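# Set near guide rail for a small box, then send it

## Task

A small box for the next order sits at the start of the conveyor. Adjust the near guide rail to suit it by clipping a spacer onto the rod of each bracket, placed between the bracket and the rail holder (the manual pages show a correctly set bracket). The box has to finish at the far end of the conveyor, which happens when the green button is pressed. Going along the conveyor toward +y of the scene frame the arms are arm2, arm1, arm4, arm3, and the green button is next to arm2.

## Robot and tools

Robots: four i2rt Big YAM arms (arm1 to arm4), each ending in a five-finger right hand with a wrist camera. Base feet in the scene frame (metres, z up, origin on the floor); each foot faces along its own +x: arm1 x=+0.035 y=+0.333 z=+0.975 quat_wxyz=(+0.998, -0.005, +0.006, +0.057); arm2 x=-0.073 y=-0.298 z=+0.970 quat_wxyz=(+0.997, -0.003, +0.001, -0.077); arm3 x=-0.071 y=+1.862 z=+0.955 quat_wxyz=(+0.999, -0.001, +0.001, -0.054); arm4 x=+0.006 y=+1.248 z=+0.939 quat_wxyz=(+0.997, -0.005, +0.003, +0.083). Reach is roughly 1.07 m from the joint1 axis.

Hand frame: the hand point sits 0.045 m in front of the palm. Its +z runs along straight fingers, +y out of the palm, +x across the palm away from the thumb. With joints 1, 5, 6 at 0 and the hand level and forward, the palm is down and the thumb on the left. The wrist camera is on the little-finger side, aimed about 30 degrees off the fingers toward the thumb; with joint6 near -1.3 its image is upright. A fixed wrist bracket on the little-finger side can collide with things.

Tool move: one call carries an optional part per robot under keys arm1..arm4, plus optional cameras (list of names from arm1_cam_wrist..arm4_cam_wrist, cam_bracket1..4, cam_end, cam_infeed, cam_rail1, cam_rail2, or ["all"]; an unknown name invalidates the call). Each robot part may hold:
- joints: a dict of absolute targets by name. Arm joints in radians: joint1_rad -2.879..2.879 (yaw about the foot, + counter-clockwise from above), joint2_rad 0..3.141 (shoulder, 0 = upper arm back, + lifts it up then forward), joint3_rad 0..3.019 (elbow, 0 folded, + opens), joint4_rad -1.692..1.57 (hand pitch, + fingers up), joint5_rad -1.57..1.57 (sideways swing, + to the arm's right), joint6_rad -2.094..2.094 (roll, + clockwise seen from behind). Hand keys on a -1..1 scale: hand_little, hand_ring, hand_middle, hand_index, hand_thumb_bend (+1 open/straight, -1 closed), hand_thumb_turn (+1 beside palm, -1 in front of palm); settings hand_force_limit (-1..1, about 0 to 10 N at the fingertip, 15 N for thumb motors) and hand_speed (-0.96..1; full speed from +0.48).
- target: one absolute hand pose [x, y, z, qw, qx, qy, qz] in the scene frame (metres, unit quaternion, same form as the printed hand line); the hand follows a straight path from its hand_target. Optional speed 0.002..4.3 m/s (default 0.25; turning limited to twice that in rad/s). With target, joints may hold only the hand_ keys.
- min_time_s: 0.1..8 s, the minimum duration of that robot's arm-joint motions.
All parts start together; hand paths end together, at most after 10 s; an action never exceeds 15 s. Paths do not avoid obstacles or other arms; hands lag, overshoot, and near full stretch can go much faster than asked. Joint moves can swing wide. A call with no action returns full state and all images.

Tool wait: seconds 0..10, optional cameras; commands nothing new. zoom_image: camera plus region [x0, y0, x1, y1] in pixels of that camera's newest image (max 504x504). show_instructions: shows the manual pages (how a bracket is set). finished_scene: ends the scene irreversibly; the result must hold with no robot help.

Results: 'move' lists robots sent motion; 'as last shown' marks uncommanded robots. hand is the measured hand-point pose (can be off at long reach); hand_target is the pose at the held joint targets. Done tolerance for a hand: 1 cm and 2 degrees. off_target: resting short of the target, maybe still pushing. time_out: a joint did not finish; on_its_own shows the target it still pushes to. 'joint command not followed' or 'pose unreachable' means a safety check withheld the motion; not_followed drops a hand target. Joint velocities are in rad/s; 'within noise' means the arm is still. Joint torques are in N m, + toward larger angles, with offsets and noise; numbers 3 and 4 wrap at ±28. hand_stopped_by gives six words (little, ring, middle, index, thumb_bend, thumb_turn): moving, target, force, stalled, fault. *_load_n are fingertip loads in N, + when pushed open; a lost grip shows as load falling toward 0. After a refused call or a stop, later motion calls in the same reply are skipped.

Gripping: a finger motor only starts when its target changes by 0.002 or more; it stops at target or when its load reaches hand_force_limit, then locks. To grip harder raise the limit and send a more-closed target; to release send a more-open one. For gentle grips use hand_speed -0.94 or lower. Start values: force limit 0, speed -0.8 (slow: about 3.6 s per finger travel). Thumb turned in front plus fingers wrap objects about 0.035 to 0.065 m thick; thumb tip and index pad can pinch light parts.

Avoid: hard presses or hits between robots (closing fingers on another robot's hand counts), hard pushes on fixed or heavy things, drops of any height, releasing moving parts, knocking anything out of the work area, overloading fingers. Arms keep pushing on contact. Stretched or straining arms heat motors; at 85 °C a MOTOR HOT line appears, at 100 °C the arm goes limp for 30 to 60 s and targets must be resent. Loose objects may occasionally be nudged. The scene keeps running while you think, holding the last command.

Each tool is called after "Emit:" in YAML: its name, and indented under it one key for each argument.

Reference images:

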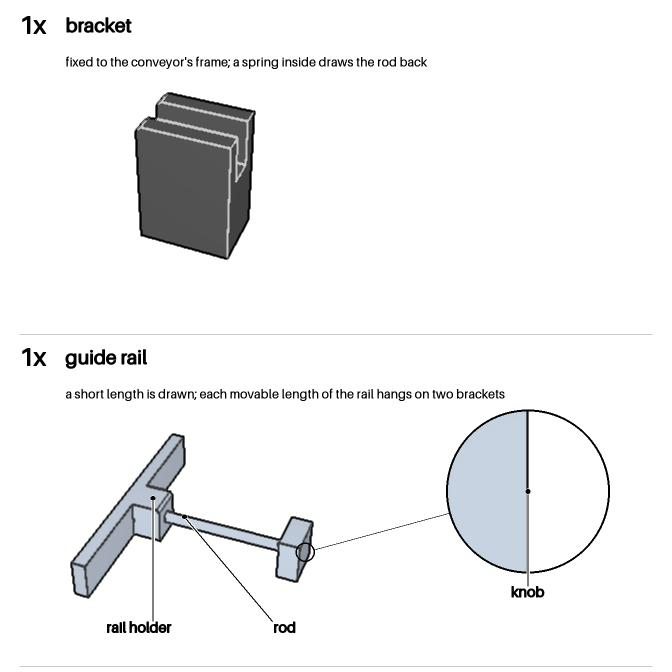

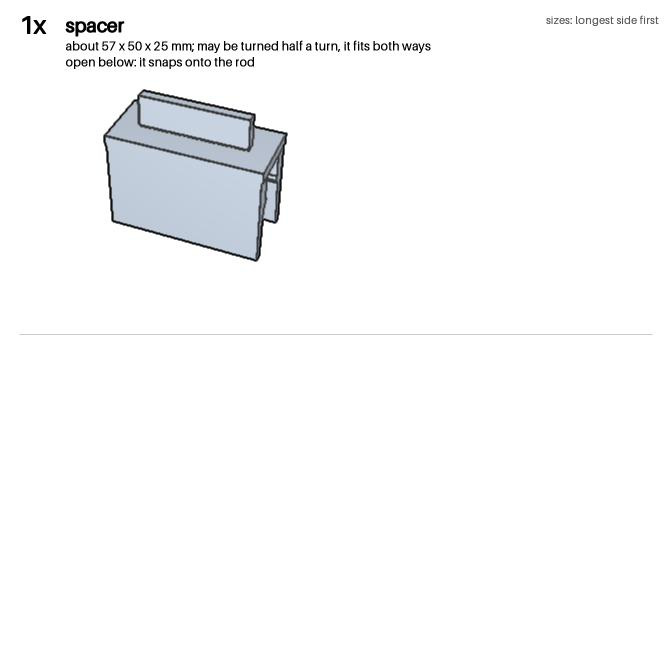

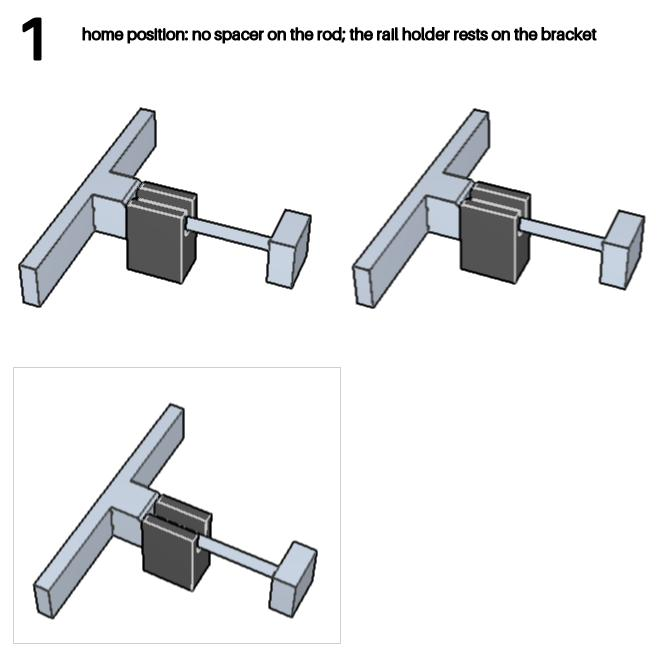

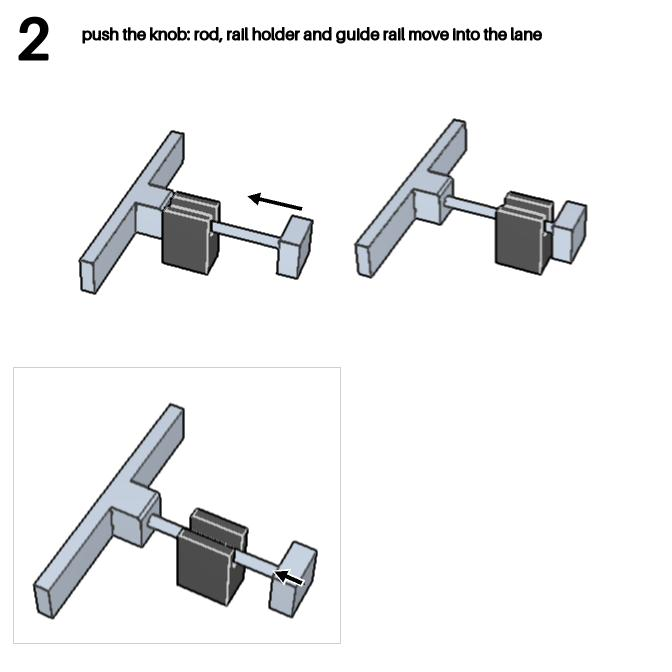

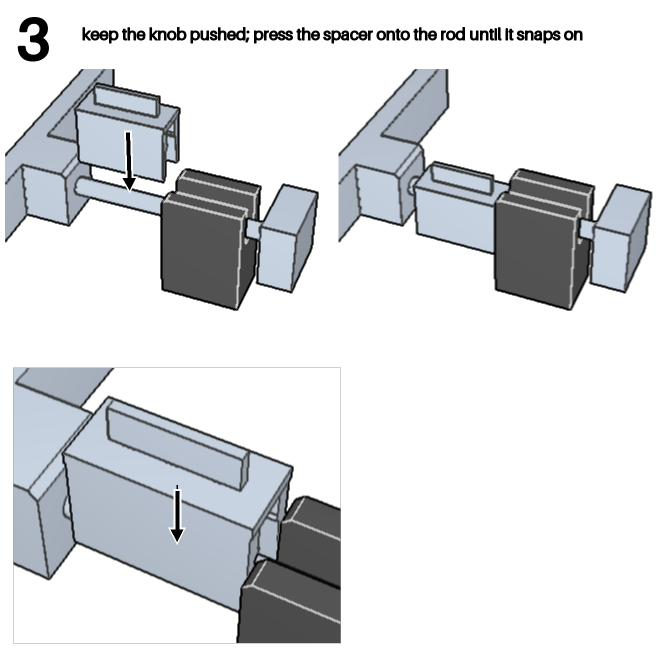

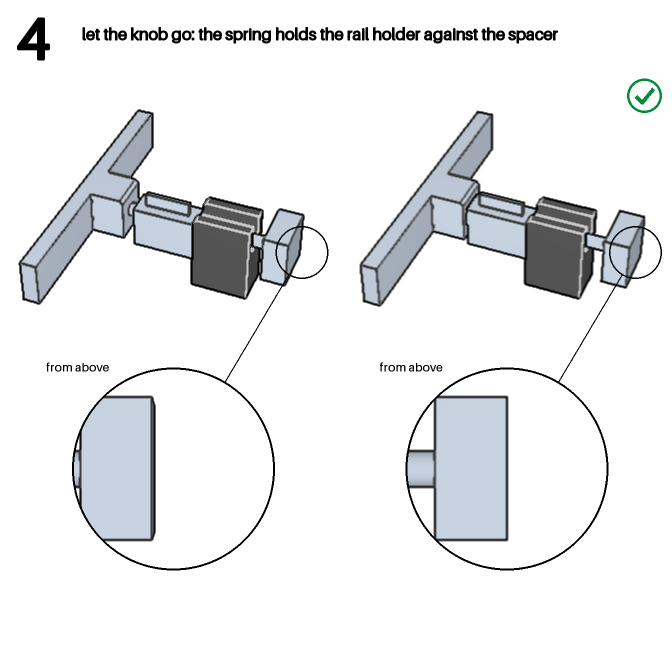

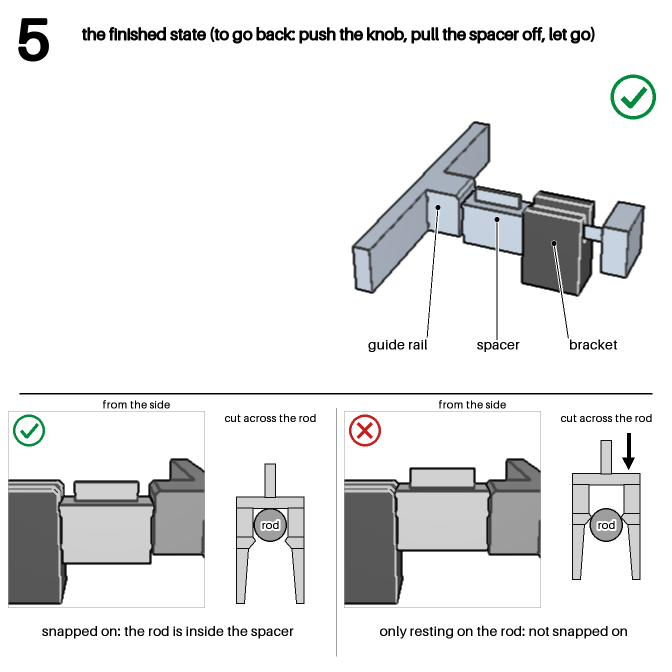

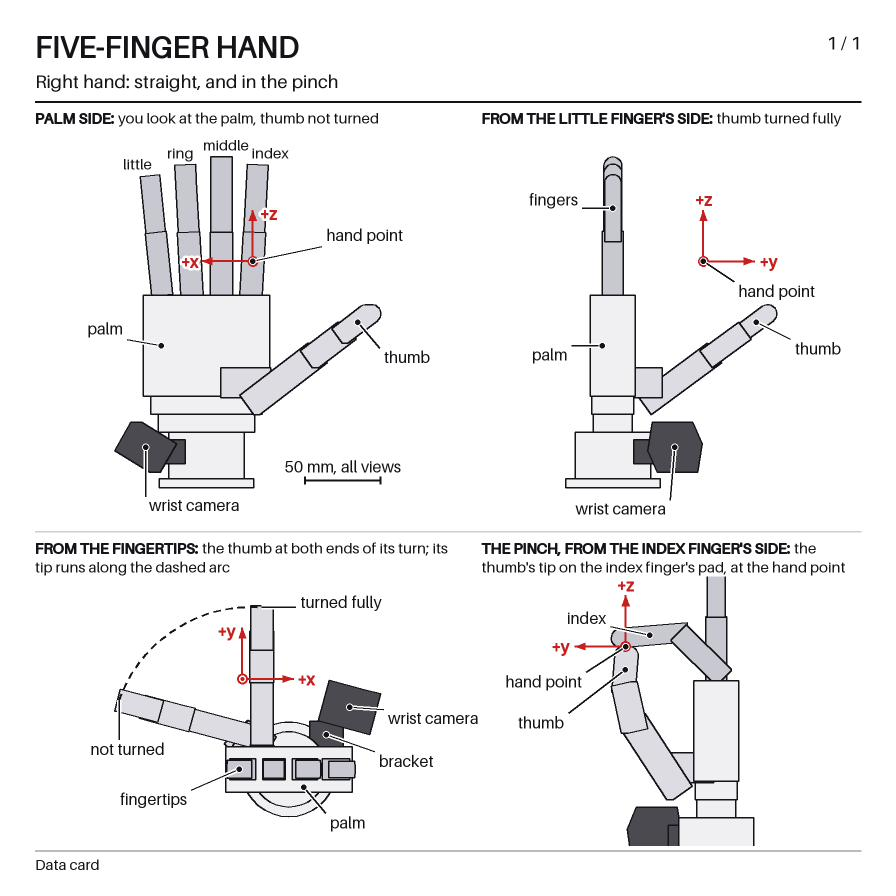

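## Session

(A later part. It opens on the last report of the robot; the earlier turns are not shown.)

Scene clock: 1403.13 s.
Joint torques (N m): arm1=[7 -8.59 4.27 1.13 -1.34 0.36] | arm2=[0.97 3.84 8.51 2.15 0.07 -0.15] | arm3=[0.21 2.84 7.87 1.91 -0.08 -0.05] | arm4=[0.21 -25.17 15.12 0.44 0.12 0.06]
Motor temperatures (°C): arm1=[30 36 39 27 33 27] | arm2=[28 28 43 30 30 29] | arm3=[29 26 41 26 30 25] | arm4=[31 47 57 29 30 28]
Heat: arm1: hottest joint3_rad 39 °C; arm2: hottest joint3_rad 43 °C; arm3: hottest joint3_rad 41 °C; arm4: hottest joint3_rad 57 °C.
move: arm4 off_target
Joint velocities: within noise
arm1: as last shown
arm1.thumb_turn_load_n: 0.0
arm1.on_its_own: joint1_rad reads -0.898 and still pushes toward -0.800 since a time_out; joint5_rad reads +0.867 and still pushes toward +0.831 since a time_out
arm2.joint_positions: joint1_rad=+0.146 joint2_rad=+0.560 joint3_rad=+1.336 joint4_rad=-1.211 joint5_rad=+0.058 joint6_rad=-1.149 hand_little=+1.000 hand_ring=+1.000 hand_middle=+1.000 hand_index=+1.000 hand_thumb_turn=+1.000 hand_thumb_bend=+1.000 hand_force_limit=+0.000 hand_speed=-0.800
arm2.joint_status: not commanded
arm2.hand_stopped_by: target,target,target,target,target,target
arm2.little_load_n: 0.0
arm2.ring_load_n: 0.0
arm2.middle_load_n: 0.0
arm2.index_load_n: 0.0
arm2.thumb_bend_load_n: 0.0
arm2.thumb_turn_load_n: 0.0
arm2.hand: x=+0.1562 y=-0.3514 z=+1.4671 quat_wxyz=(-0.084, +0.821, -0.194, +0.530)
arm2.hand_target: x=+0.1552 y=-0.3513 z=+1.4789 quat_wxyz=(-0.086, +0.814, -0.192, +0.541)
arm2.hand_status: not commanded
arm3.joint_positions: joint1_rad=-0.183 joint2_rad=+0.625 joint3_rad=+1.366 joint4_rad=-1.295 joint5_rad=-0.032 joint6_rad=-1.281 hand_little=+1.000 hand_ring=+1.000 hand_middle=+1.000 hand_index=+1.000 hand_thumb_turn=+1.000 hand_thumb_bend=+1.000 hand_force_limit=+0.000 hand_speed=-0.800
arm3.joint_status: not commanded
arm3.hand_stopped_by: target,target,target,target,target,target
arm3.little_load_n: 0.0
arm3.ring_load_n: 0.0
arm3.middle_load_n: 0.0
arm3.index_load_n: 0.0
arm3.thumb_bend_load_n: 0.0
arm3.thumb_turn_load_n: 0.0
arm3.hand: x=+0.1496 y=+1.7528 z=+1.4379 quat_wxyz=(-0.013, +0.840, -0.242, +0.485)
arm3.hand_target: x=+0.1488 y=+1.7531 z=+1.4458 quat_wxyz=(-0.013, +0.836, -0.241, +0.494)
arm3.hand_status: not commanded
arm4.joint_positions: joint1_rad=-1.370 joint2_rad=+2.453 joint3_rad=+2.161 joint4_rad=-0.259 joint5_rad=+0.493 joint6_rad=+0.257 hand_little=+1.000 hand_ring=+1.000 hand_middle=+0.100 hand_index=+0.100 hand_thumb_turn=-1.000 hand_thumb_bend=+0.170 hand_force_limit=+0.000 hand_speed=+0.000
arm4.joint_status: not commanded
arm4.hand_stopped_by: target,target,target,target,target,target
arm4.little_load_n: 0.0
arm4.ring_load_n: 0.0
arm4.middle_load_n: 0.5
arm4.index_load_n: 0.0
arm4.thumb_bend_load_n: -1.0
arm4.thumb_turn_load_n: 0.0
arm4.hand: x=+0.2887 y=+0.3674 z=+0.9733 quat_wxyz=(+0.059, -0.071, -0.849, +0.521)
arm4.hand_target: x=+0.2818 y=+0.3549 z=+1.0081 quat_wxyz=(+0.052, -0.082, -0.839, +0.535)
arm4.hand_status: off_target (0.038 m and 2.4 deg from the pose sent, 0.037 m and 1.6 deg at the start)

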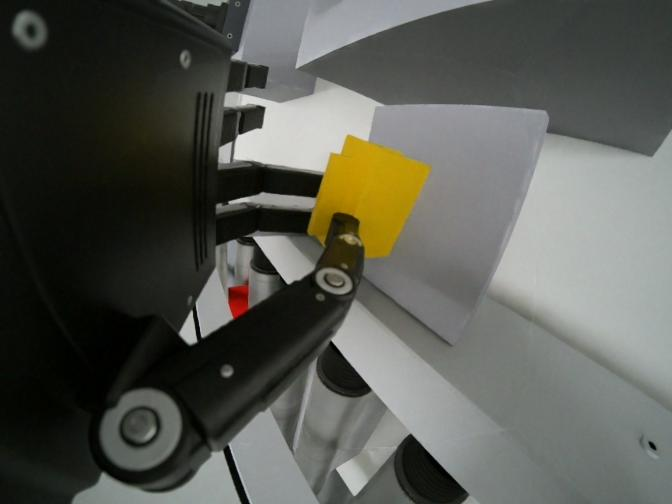

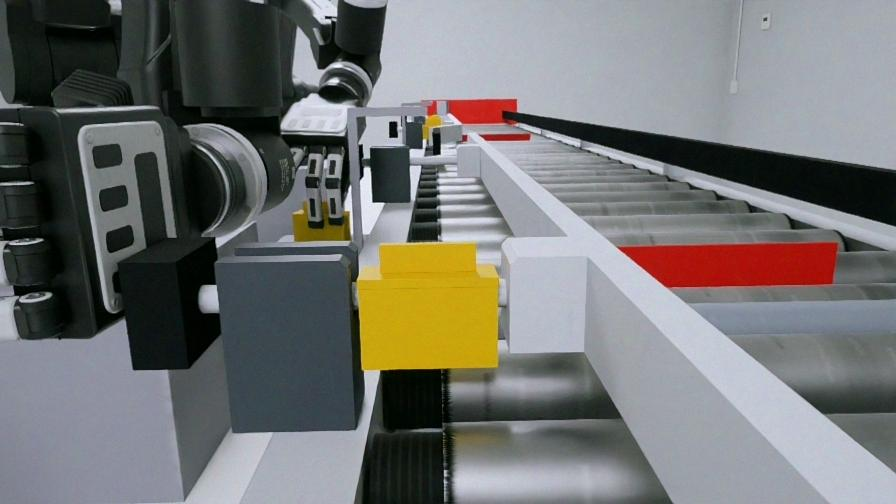

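Emit:
move:
  arm4: {"joints":{"hand_index":0.22,"hand_middle":0.22,"hand_thumb_bend":0.3}}

Emit:
move:
  arm4: {"target":[0.290,0.352,1.028,-0.0525,0.0822,0.839,-0.5348],"speed":0.1}
  cameras: ["arm4_cam_wrist","cam_bracket2"]

Emit:
zoom_image:
  camera: "arm4_cam_wrist"
  region: [300, 130, 500, 330]

Emit:
zoom_image:
  camera: "cam_bracket2"
  region: [260, 130, 420, 260]

Scene clock: 1414.47 s.
Joint torques (N m): arm1=[7.06 -9.29 4.12 1.16 -1.36 0.36] | arm2=[0.97 3.78 8.51 2.15 0.07 -0.15] | arm3=[0.21 2.84 7.88 1.89 -0.07 -0.05] | arm4=[0.03 -24.94 15.32 0.77 0.15 0.06]
Motor temperatures (°C): arm1=[30 36 39 27 33 27] | arm2=[28 28 43 30 30 29] | arm3=[29 26 41 26 30 25] | arm4=[31 46 58 29 30 28]
Heat: arm1: hottest joint3_rad 39 °C; arm2: hottest joint3_rad 43 °C; arm3: hottest joint3_rad 41 °C; arm4: hottest joint3_rad 58 °C.
move: arm4 done
Joint velocities: within noise
arm1, arm2, arm3: as last shown
arm1.on_its_own: joint1_rad reads -0.898 and still pushes toward -0.800 since a time_out; joint5_rad reads +0.867 and still pushes toward +0.831 since a time_out
arm2.index_load_n: -0.5
arm4.joint_positions: joint1_rad=-1.370 joint2_rad=+2.453 joint3_rad=+2.161 joint4_rad=-0.265 joint5_rad=+0.493 joint6_rad=+0.257 hand_little=+1.000 hand_ring=+1.000 hand_middle=+0.220 hand_index=+0.220 hand_thumb_turn=-1.000 hand_thumb_bend=+0.300 hand_force_limit=+0.000 hand_speed=+0.000
arm4.joint_status: all done
arm4.hand_stopped_by: target,target,target,target,target,target
arm4.little_load_n: 0.0
arm4.ring_load_n: 0.0
arm4.middle_load_n: 0.0
arm4.index_load_n: 0.0
arm4.thumb_bend_load_n: 0.0
arm4.thumb_turn_load_n: 0.0
arm4.hand: x=+0.2883 y=+0.3685 z=+0.9720 quat_wxyz=(+0.060, -0.071, -0.850, +0.518)
arm4.hand_target: x=+0.2818 y=+0.3548 z=+1.0082 quat_wxyz=(+0.052, -0.082, -0.839, +0.535)
arm4.hand_status: not commanded
pictures: none

Scene clock: 1415.53 s.
Joint torques (N m): arm1=[7.12 -8.76 4.15 1.06 -1.32 0.32] | arm2=[0.97 3.78 8.53 2.17 0.07 -0.15] | arm3=[0.26 2.84 7.87 1.91 -0.08 -0.05] | arm4=[0.73 -25 16.36 0.72 0.4 0.1]
Motor temperatures (°C): arm1=[30 36 39 27 33 27] | arm2=[28 28 43 30 30 29] | arm3=[29 26 41 26 30 25] | arm4=[31 46 58 29 30 28]
Heat: arm1: hottest joint3_rad 39 °C; arm2: hottest joint3_rad 43 °C; arm3: hottest joint3_rad 41 °C; arm4: hottest joint3_rad 58 °C.
move: arm4 off_target
Joint velocities: within noise
arm1, arm2, arm3: as last shown
arm1.on_its_own: joint1_rad reads -0.898 and still pushes toward -0.800 since a time_out; joint5_rad reads +0.867 and still pushes toward +0.831 since a time_out
arm2.index_load_n: 0.0
arm4.joint_positions: joint1_rad=-1.370 joint2_rad=+2.453 joint3_rad=+2.201 joint4_rad=-0.320 joint5_rad=+0.493 joint6_rad=+0.257 hand_little=+1.000 hand_ring=+1.000 hand_middle=+0.220 hand_index=+0.220 hand_thumb_turn=-1.000 hand_thumb_bend=+0.300 hand_force_limit=+0.000 hand_speed=+0.000
arm4.joint_status: not commanded
arm4.hand_stopped_by: target,target,target,target,target,target
arm4.little_load_n: 0.0
arm4.ring_load_n: 0.0
arm4.middle_load_n: 0.0
arm4.index_load_n: 0.0
arm4.thumb_bend_load_n: 0.0
arm4.thumb_turn_load_n: 0.0
arm4.hand: x=+0.2888 y=+0.3674 z=+0.9837 quat_wxyz=(+0.063, -0.069, -0.854, +0.512)
arm4.hand_target: x=+0.2895 y=+0.3536 z=+1.0275 quat_wxyz=(+0.052, -0.082, -0.839, +0.535)
arm4.hand_status: off_target (0.047 m and 3.6 deg from the pose sent, 0.058 m and 2.8 deg at the start)

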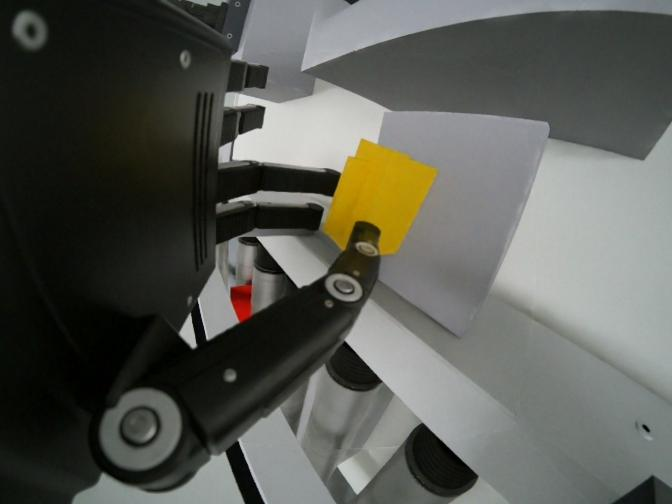

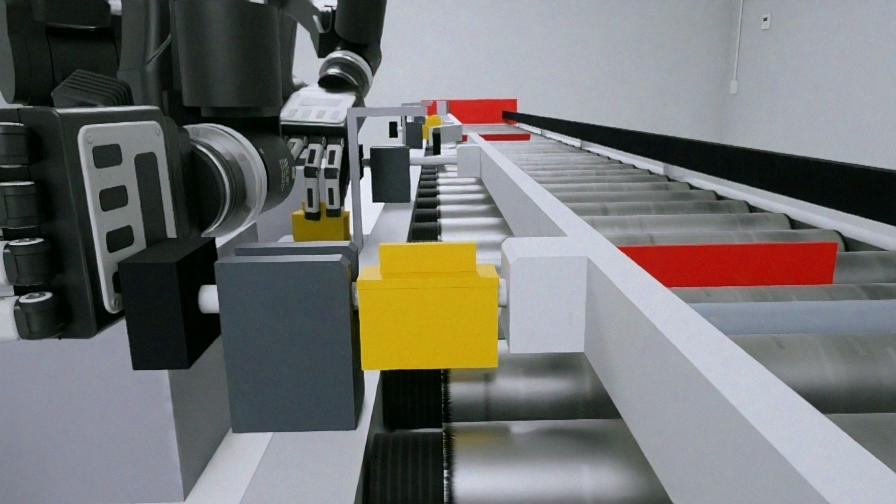

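Scaled by 2.520 from the camera's image (finer frame: 960x720).

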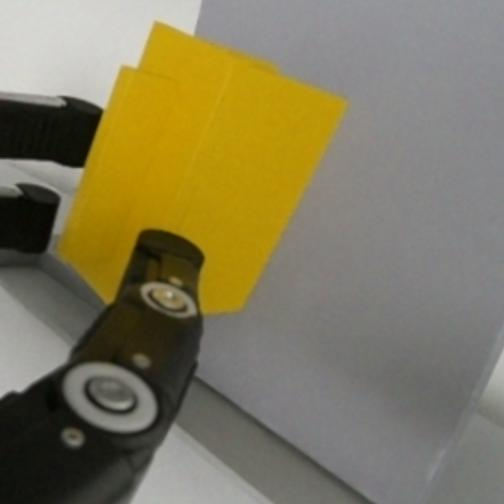

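Scaled by 3.150.

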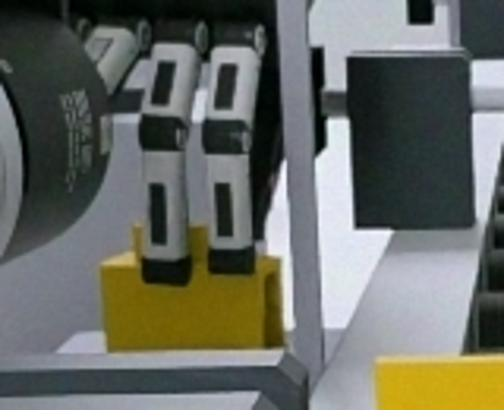

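Emit:
move:
  arm4: {"target":[0.283,0.342,1.045,-0.0675,0.1061,0.8364,-0.5334],"speed":0.15,"joints":{"hand_index":0.1,"hand_middle":0.1,"hand_thumb_bend":0.17}}

Emit:
move:
  arm4: {"target":[0.275,0.347,1.005,-0.0675,0.1061,0.8364,-0.5334],"speed":0.1}
  cameras: ["arm4_cam_wrist","cam_bracket2"]

Emit:
zoom_image:
  camera: "arm4_cam_wrist"
  region: [300, 130, 500, 330]

Emit:
zoom_image:
  camera: "cam_bracket2"
  region: [260, 130, 420, 260]

Scene clock: 1430.13 s.
Joint torques (N m): arm1=[6.95 -9.17 4.22 1.16 -1.34 0.36] | arm2=[0.97 3.84 8.5 2.15 0.07 -0.15] | arm3=[0.21 2.84 7.88 1.91 -0.08 -0.05] | arm4=[0.5 -23.41 16.32 0.7 0.56 0.21]
Motor temperatures (°C): arm1=[30 36 39 27 33 27] | arm2=[28 28 43 30 30 29] | arm3=[29 26 41 26 30 25] | arm4=[31 46 58 29 30 28]
Heat: arm1: hottest joint3_rad 39 °C; arm2: hottest joint3_rad 43 °C; arm3: hottest joint3_rad 41 °C; arm4: hottest joint3_rad 58 °C.
move: arm4 off_target
Joint velocities: within noise
arm1, arm2, arm3: as last shown
arm1.index_load_n: 0.5
arm1.thumb_turn_load_n: 0.5
arm1.on_its_own: joint1_rad reads -0.898 and still pushes toward -0.800 since a time_out; joint5_rad reads +0.867 and still pushes toward +0.831 since a time_out
arm4.joint_positions: joint1_rad=-1.370 joint2_rad=+2.467 joint3_rad=+2.331 joint4_rad=-0.418 joint5_rad=+0.536 joint6_rad=+0.274 hand_little=+1.000 hand_ring=+1.000 hand_middle=+0.100 hand_index=+0.100 hand_thumb_turn=-1.000 hand_thumb_bend=+0.170 hand_force_limit=+0.000 hand_speed=+0.000
arm4.joint_status: all done
arm4.hand_stopped_by: target,target,target,target,target,target
arm4.little_load_n: 0.0
arm4.ring_load_n: 0.0
arm4.middle_load_n: 0.0
arm4.index_load_n: 0.0
arm4.thumb_bend_load_n: 0.0
arm4.thumb_turn_load_n: 0.0
arm4.hand: x=+0.2868 y=+0.3528 z=+1.0282 quat_wxyz=(+0.073, -0.089, -0.844, +0.523)
arm4.hand_target: x=+0.2831 y=+0.3420 z=+1.0439 quat_wxyz=(+0.067, -0.106, -0.836, +0.534)
arm4.hand_status: off_target (0.020 m and 2.6 deg from the pose sent, 0.067 m and 5.3 deg at the start)
pictures: none

Scene clock: 1431.23 s.
Joint torques (N m): arm1=[7.24 -9.05 4.22 1.18 -1.34 0.35] | arm2=[0.91 3.78 8.5 2.17 0.07 -0.15] | arm3=[0.21 2.84 7.87 1.91 -0.07 -0.05] | arm4=[-0.03 -23.59 11.93 2.11 0.35 0.19]
Motor temperatures (°C): arm1=[30 36 39 27 33 27] | arm2=[28 28 43 30 30 29] | arm3=[29 26 41 26 30 25] | arm4=[31 46 58 29 30 28]
Heat: arm1: hottest joint3_rad 39 °C; arm2: hottest joint3_rad 43 °C; arm3: hottest joint3_rad 41 °C; arm4: hottest joint3_rad 58 °C.
move: arm4 off_target
Joint velocities: within noise
arm1, arm2, arm3: as last shown
arm1.index_load_n: 0.0
arm1.on_its_own: joint1_rad reads -0.898 and still pushes toward -0.800 since a time_out; joint5_rad reads +0.867 and still pushes toward +0.831 since a time_out
arm4.joint_positions: joint1_rad=-1.370 joint2_rad=+2.467 joint3_rad=+2.254 joint4_rad=-0.338 joint5_rad=+0.536 joint6_rad=+0.274 hand_little=+1.000 hand_ring=+1.000 hand_middle=+0.100 hand_index=+0.100 hand_thumb_turn=-1.000 hand_thumb_bend=+0.170 hand_force_limit=+0.000 hand_speed=+0.000
arm4.joint_status: not commanded
arm4.hand_stopped_by: target,target,target,target,target,target
arm4.little_load_n: 0.0
arm4.ring_load_n: 0.0
arm4.middle_load_n: 0.0
arm4.index_load_n: 0.0
arm4.thumb_bend_load_n: 0.0
arm4.thumb_turn_load_n: 0.5
arm4.hand: x=+0.2851 y=+0.3567 z=+1.0000 quat_wxyz=(+0.073, -0.089, -0.844, +0.524)
arm4.hand_target: x=+0.2748 y=+0.3476 z=+1.0054 quat_wxyz=(+0.067, -0.106, -0.836, +0.534)
arm4.hand_status: off_target (0.015 m and 2.5 deg from the pose sent, 0.027 m and 2.6 deg at the start)

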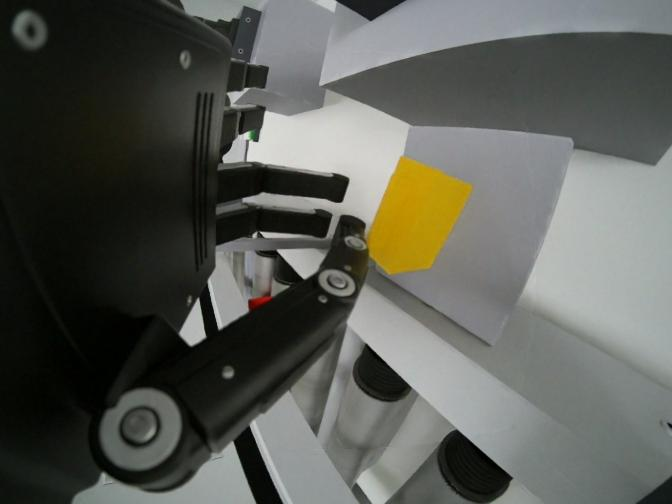

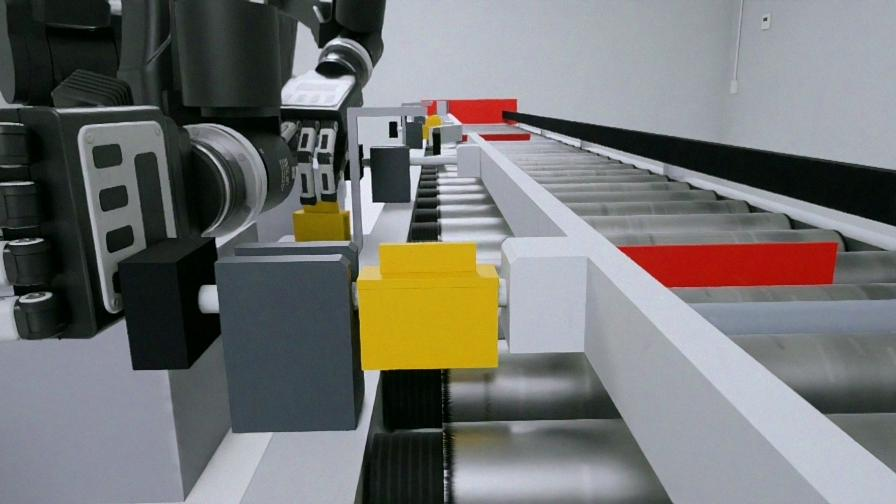

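Scaled by 2.520 from the camera's image (finer frame: 960x720).

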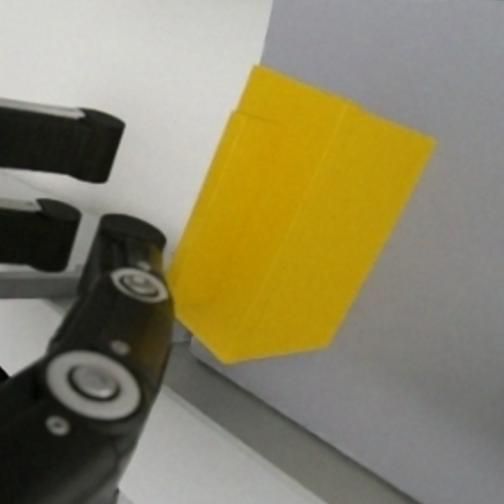

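Scaled by 3.150.

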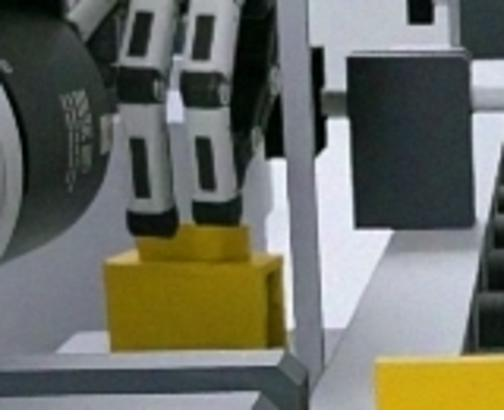

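Emit:
move:
  arm4: {"target":[0.2745,0.350,0.996,-0.0675,0.1061,0.8364,-0.5334],"speed":0.1}
  cameras: ["arm4_cam_wrist","cam_bracket2"]

Emit:
zoom_image:
  camera: "cam_bracket2"
  region: [260, 130, 420, 260]

Scene clock: 1449.17 s.
Joint torques (N m): arm1=[7.77 -9.05 4.11 1.16 -1.32 0.4] | arm2=[0.97 3.84 8.5 2.15 0.07 -0.15] | arm3=[0.26 2.84 7.87 1.91 -0.08 -0.05] | arm4=[0.09 -23.88 11.33 2.14 0.37 0.19]
Motor temperatures (°C): arm1=[30 36 39 27 33 27] | arm2=[28 28 43 30 30 29] | arm3=[29 26 41 26 30 25] | arm4=[31 49 58 29 30 28]
Heat: arm1: hottest joint3_rad 39 °C; arm2: hottest joint3_rad 43 °C; arm3: hottest joint3_rad 41 °C; arm4: hottest joint3_rad 58 °C.
move: arm4 off_target
Joint velocities: within noise
arm1, arm2, arm3: as last shown
arm1.thumb_turn_load_n: 0.0
arm1.on_its_own: joint1_rad reads -0.898 and still pushes toward -0.800 since a time_out; joint5_rad reads +0.867 and still pushes toward +0.831 since a time_out
arm4.joint_positions: joint1_rad=-1.370 joint2_rad=+2.467 joint3_rad=+2.231 joint4_rad=-0.314 joint5_rad=+0.536 joint6_rad=+0.274 hand_little=+1.000 hand_ring=+1.000 hand_middle=+0.100 hand_index=+0.100 hand_thumb_turn=-1.000 hand_thumb_bend=+0.170 hand_force_limit=+0.000 hand_speed=+0.000
arm4.joint_status: not commanded
arm4.hand_stopped_by: target,target,target,target,target,target
arm4.little_load_n: 0.0
arm4.ring_load_n: 0.0
arm4.middle_load_n: 0.0
arm4.index_load_n: 0.0
arm4.thumb_bend_load_n: 0.0
arm4.thumb_turn_load_n: 0.0
arm4.hand: x=+0.2844 y=+0.3582 z=+0.9917 quat_wxyz=(+0.072, -0.089, -0.843, +0.525)
arm4.hand_target: x=+0.2745 y=+0.3503 z=+0.9962 quat_wxyz=(+0.067, -0.106, -0.836, +0.533)
arm4.hand_status: off_target (0.014 m and 2.4 deg from the pose sent, 0.013 m and 2.5 deg at the start)

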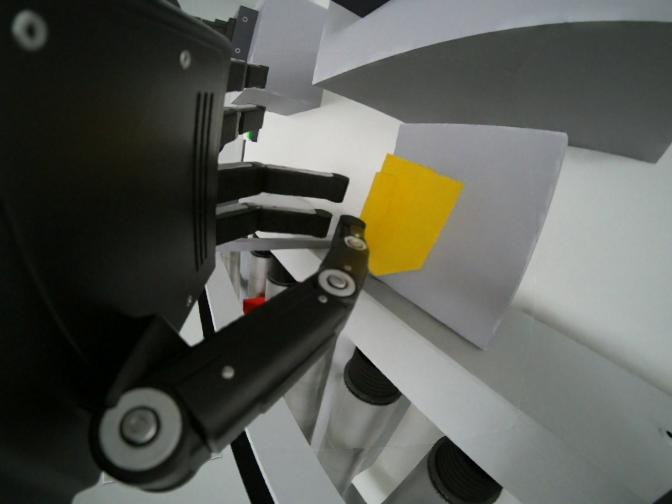

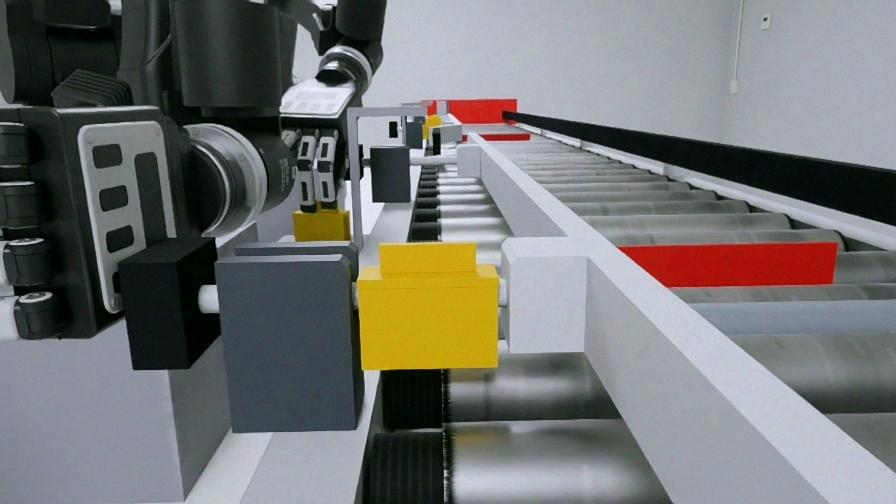

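Scaled by 3.150.

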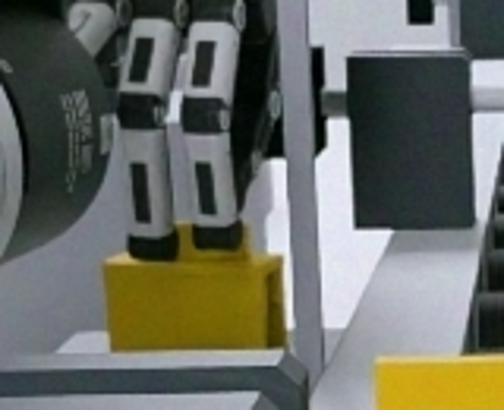

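Emit:
move:
  arm4: {"target":[0.2755,0.351,0.990,-0.0675,0.1061,0.8364,-0.5334],"speed":0.1}
  cameras: ["arm4_cam_wrist","cam_bracket2"]

Emit:
zoom_image:
  camera: "arm4_cam_wrist"
  region: [300, 130, 500, 330]

Emit:
zoom_image:
  camera: "cam_bracket2"
  region: [260, 130, 420, 260]

Scene clock: 1454.57 s.
Joint torques (N m): arm1=[7.77 -9 4.15 1.2 -1.37 0.39] | arm2=[0.97 3.84 8.5 2.17 0.07 -0.15] | arm3=[0.21 2.84 7.88 1.92 -0.08 -0.05] | arm4=[0.15 -23.77 11.17 2.11 0.42 0.2]
Motor temperatures (°C): arm1=[30 36 39 27 33 27] | arm2=[28 28 43 30 30 29] | arm3=[29 26 41 26 30 25] | arm4=[31 50 57 29 30 28]
Heat: arm1: hottest joint3_rad 39 °C; arm2: hottest joint3_rad 43 °C; arm3: hottest joint3_rad 41 °C; arm4: hottest joint3_rad 57 °C.
move: arm4 off_target
Joint velocities: within noise
arm1.joint_positions: joint1_rad=-0.898 joint2_rad=+2.047 joint3_rad=+0.502 joint4_rad=+1.527 joint5_rad=+0.867 joint6_rad=-1.589 hand_little=-0.950 hand_ring=-0.950 hand_middle=-1.000 hand_index=-1.000 hand_thumb_turn=-0.950 hand_thumb_bend=+1.000 hand_force_limit=+0.400 hand_speed=+0.000
arm1.joint_status: not commanded
arm1.hand_stopped_by: target,target,target,target,target,target
arm1.little_load_n: 0.0
arm1.ring_load_n: 0.0
arm1.middle_load_n: 0.0
arm1.index_load_n: 0.0
arm1.thumb_bend_load_n: 0.0
arm1.thumb_turn_load_n: 0.5
arm1.on_its_own: joint1_rad reads -0.898 and still pushes toward -0.800 since a time_out; joint5_rad reads +0.867 and still pushes toward +0.831 since a time_out
arm1.hand: x=+0.1984 y=-0.0959 z=+0.9995 quat_wxyz=(+0.530, +0.490, -0.510, +0.468)
arm1.hand_target: x=+0.2573 y=-0.0887 z=+0.9930 quat_wxyz=(+0.491, +0.516, -0.483, +0.509)
arm1.hand_status: not commanded
arm2, arm3: as last shown
arm2.ring_load_n: -0.5
arm4.joint_positions: joint1_rad=-1.370 joint2_rad=+2.467 joint3_rad=+2.224 joint4_rad=-0.302 joint5_rad=+0.536 joint6_rad=+0.274 hand_little=+1.000 hand_ring=+1.000 hand_middle=+0.100 hand_index=+0.100 hand_thumb_turn=-1.000 hand_thumb_bend=+0.170 hand_force_limit=+0.000 hand_speed=+0.000
arm4.joint_status: not commanded
arm4.hand_stopped_by: target,target,target,target,target,target
arm4.little_load_n: 0.0
arm4.ring_load_n: 0.0
arm4.middle_load_n: 0.0
arm4.index_load_n: 0.0
arm4.thumb_bend_load_n: 0.0
arm4.thumb_turn_load_n: 0.0
arm4.hand: x=+0.2845 y=+0.3581 z=+0.9898 quat_wxyz=(+0.072, -0.090, -0.842, +0.527)
arm4.hand_target: x=+0.2755 y=+0.3511 z=+0.9905 quat_wxyz=(+0.067, -0.106, -0.836, +0.534)
arm4.hand_status: off_target (0.011 m and 2.2 deg from the pose sent, 0.012 m and 2.4 deg at the start)

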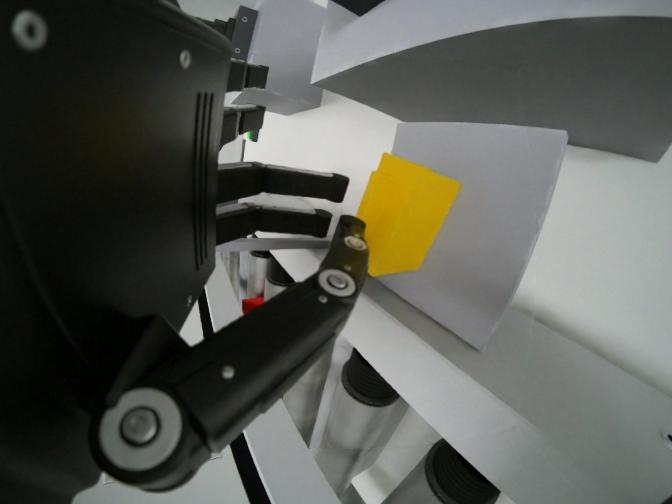

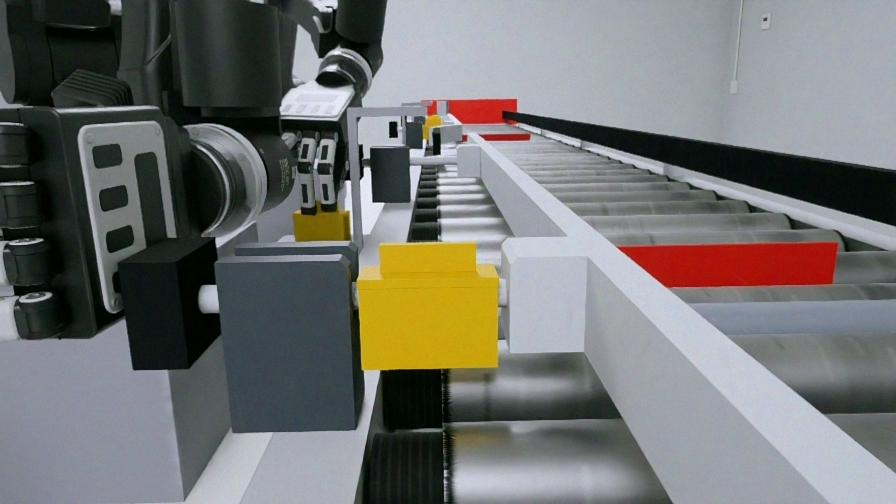

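Scaled by 2.520 from the camera's image (finer frame: 960x720).

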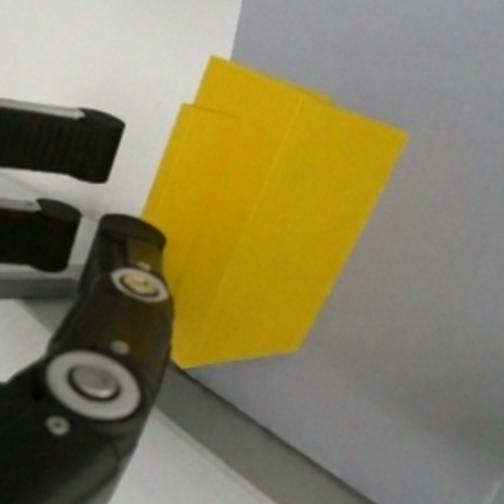

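Scaled by 3.150.

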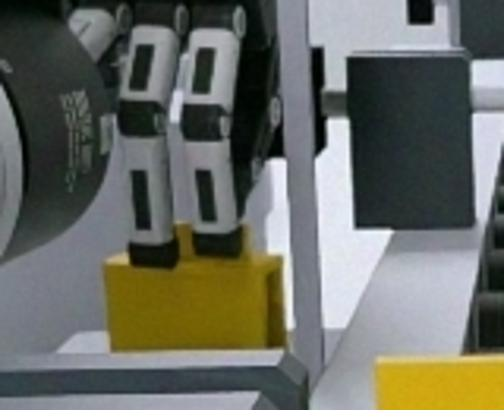

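Emit:
move:
  arm4: {"joints":{"hand_index":-0.08,"hand_middle":-0.04,"hand_speed":-0.9,"hand_force_limit":0.2}}
  cameras: ["arm4_cam_wrist","cam_bracket2"]

Emit:
zoom_image:
  camera: "arm4_cam_wrist"
  region: [300, 130, 500, 330]

Emit:
zoom_image:
  camera: "cam_bracket2"
  region: [260, 130, 420, 260]

Scene clock: 1462.03 s.
Joint torques (N m): arm1=[7.24 -9.05 4.23 1.14 -1.3 0.37] | arm2=[0.97 3.78 8.5 2.15 0.07 -0.15] | arm3=[0.21 2.84 7.88 1.91 -0.07 -0.05] | arm4=[0.26 -23.77 11.19 2.17 0.42 0.2]
Motor temperatures (°C): arm1=[30 36 39 27 33 27] | arm2=[28 28 43 30 30 29] | arm3=[29 26 41 26 30 25] | arm4=[31 50 56 29 30 28]
Heat: arm1: hottest joint3_rad 39 °C; arm2: hottest joint3_rad 43 °C; arm3: hottest joint3_rad 41 °C; arm4: hottest joint3_rad 56 °C.
move: arm4 done
Joint velocities: within noise
arm1, arm2, arm3: as last shown
arm1.on_its_own: joint1_rad reads -0.898 and still pushes toward -0.800 since a time_out; joint5_rad reads +0.867 and still pushes toward +0.831 since a time_out
arm2.ring_load_n: 0.0
arm4.joint_positions: joint1_rad=-1.370 joint2_rad=+2.467 joint3_rad=+2.224 joint4_rad=-0.302 joint5_rad=+0.536 joint6_rad=+0.274 hand_little=+1.000 hand_ring=+1.000 hand_middle=-0.040 hand_index=-0.080 hand_thumb_turn=-1.000 hand_thumb_bend=+0.170 hand_force_limit=+0.200 hand_speed=-0.900
arm4.joint_status: all done
arm4.hand_stopped_by: target,target,target,target,target,target
arm4.little_load_n: 0.0
arm4.ring_load_n: 0.0
arm4.middle_load_n: 0.0
arm4.index_load_n: 0.0
arm4.thumb_bend_load_n: 0.0
arm4.thumb_turn_load_n: 0.0
arm4.hand: x=+0.2845 y=+0.3581 z=+0.9898 quat_wxyz=(+0.072, -0.090, -0.842, +0.527)
arm4.hand_target: x=+0.2755 y=+0.3511 z=+0.9905 quat_wxyz=(+0.067, -0.106, -0.836, +0.534)
arm4.hand_status: not commanded

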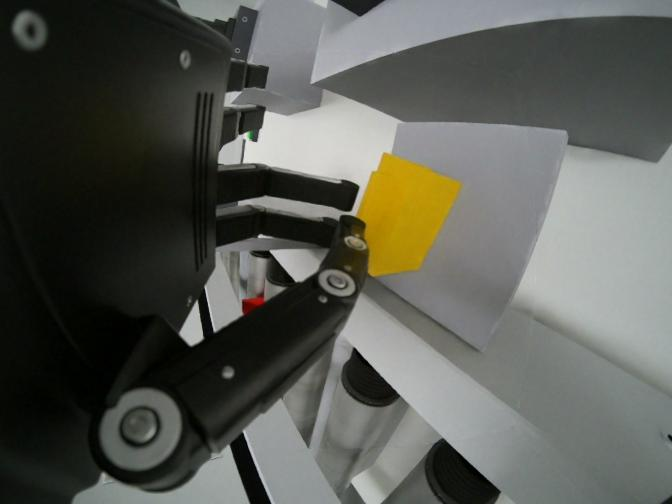

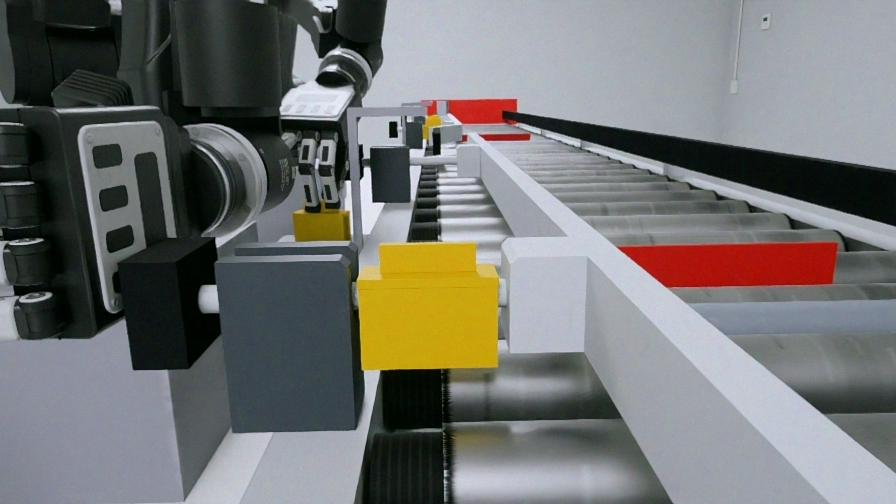

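Scaled by 2.520 from the camera's image (finer frame: 960x720).

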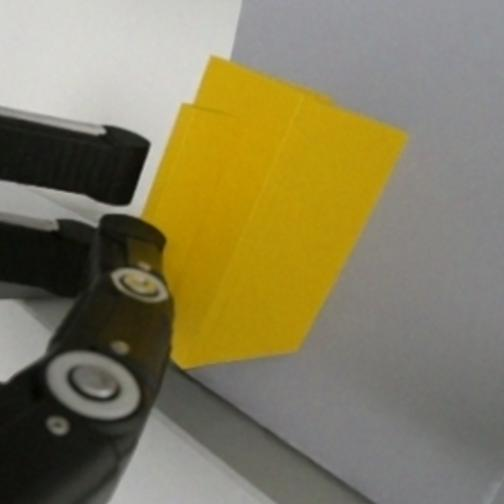

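Scaled by 3.150.

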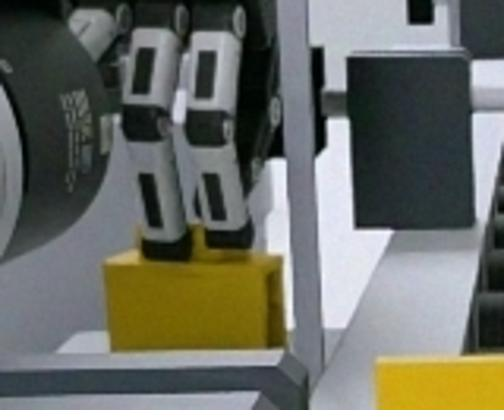

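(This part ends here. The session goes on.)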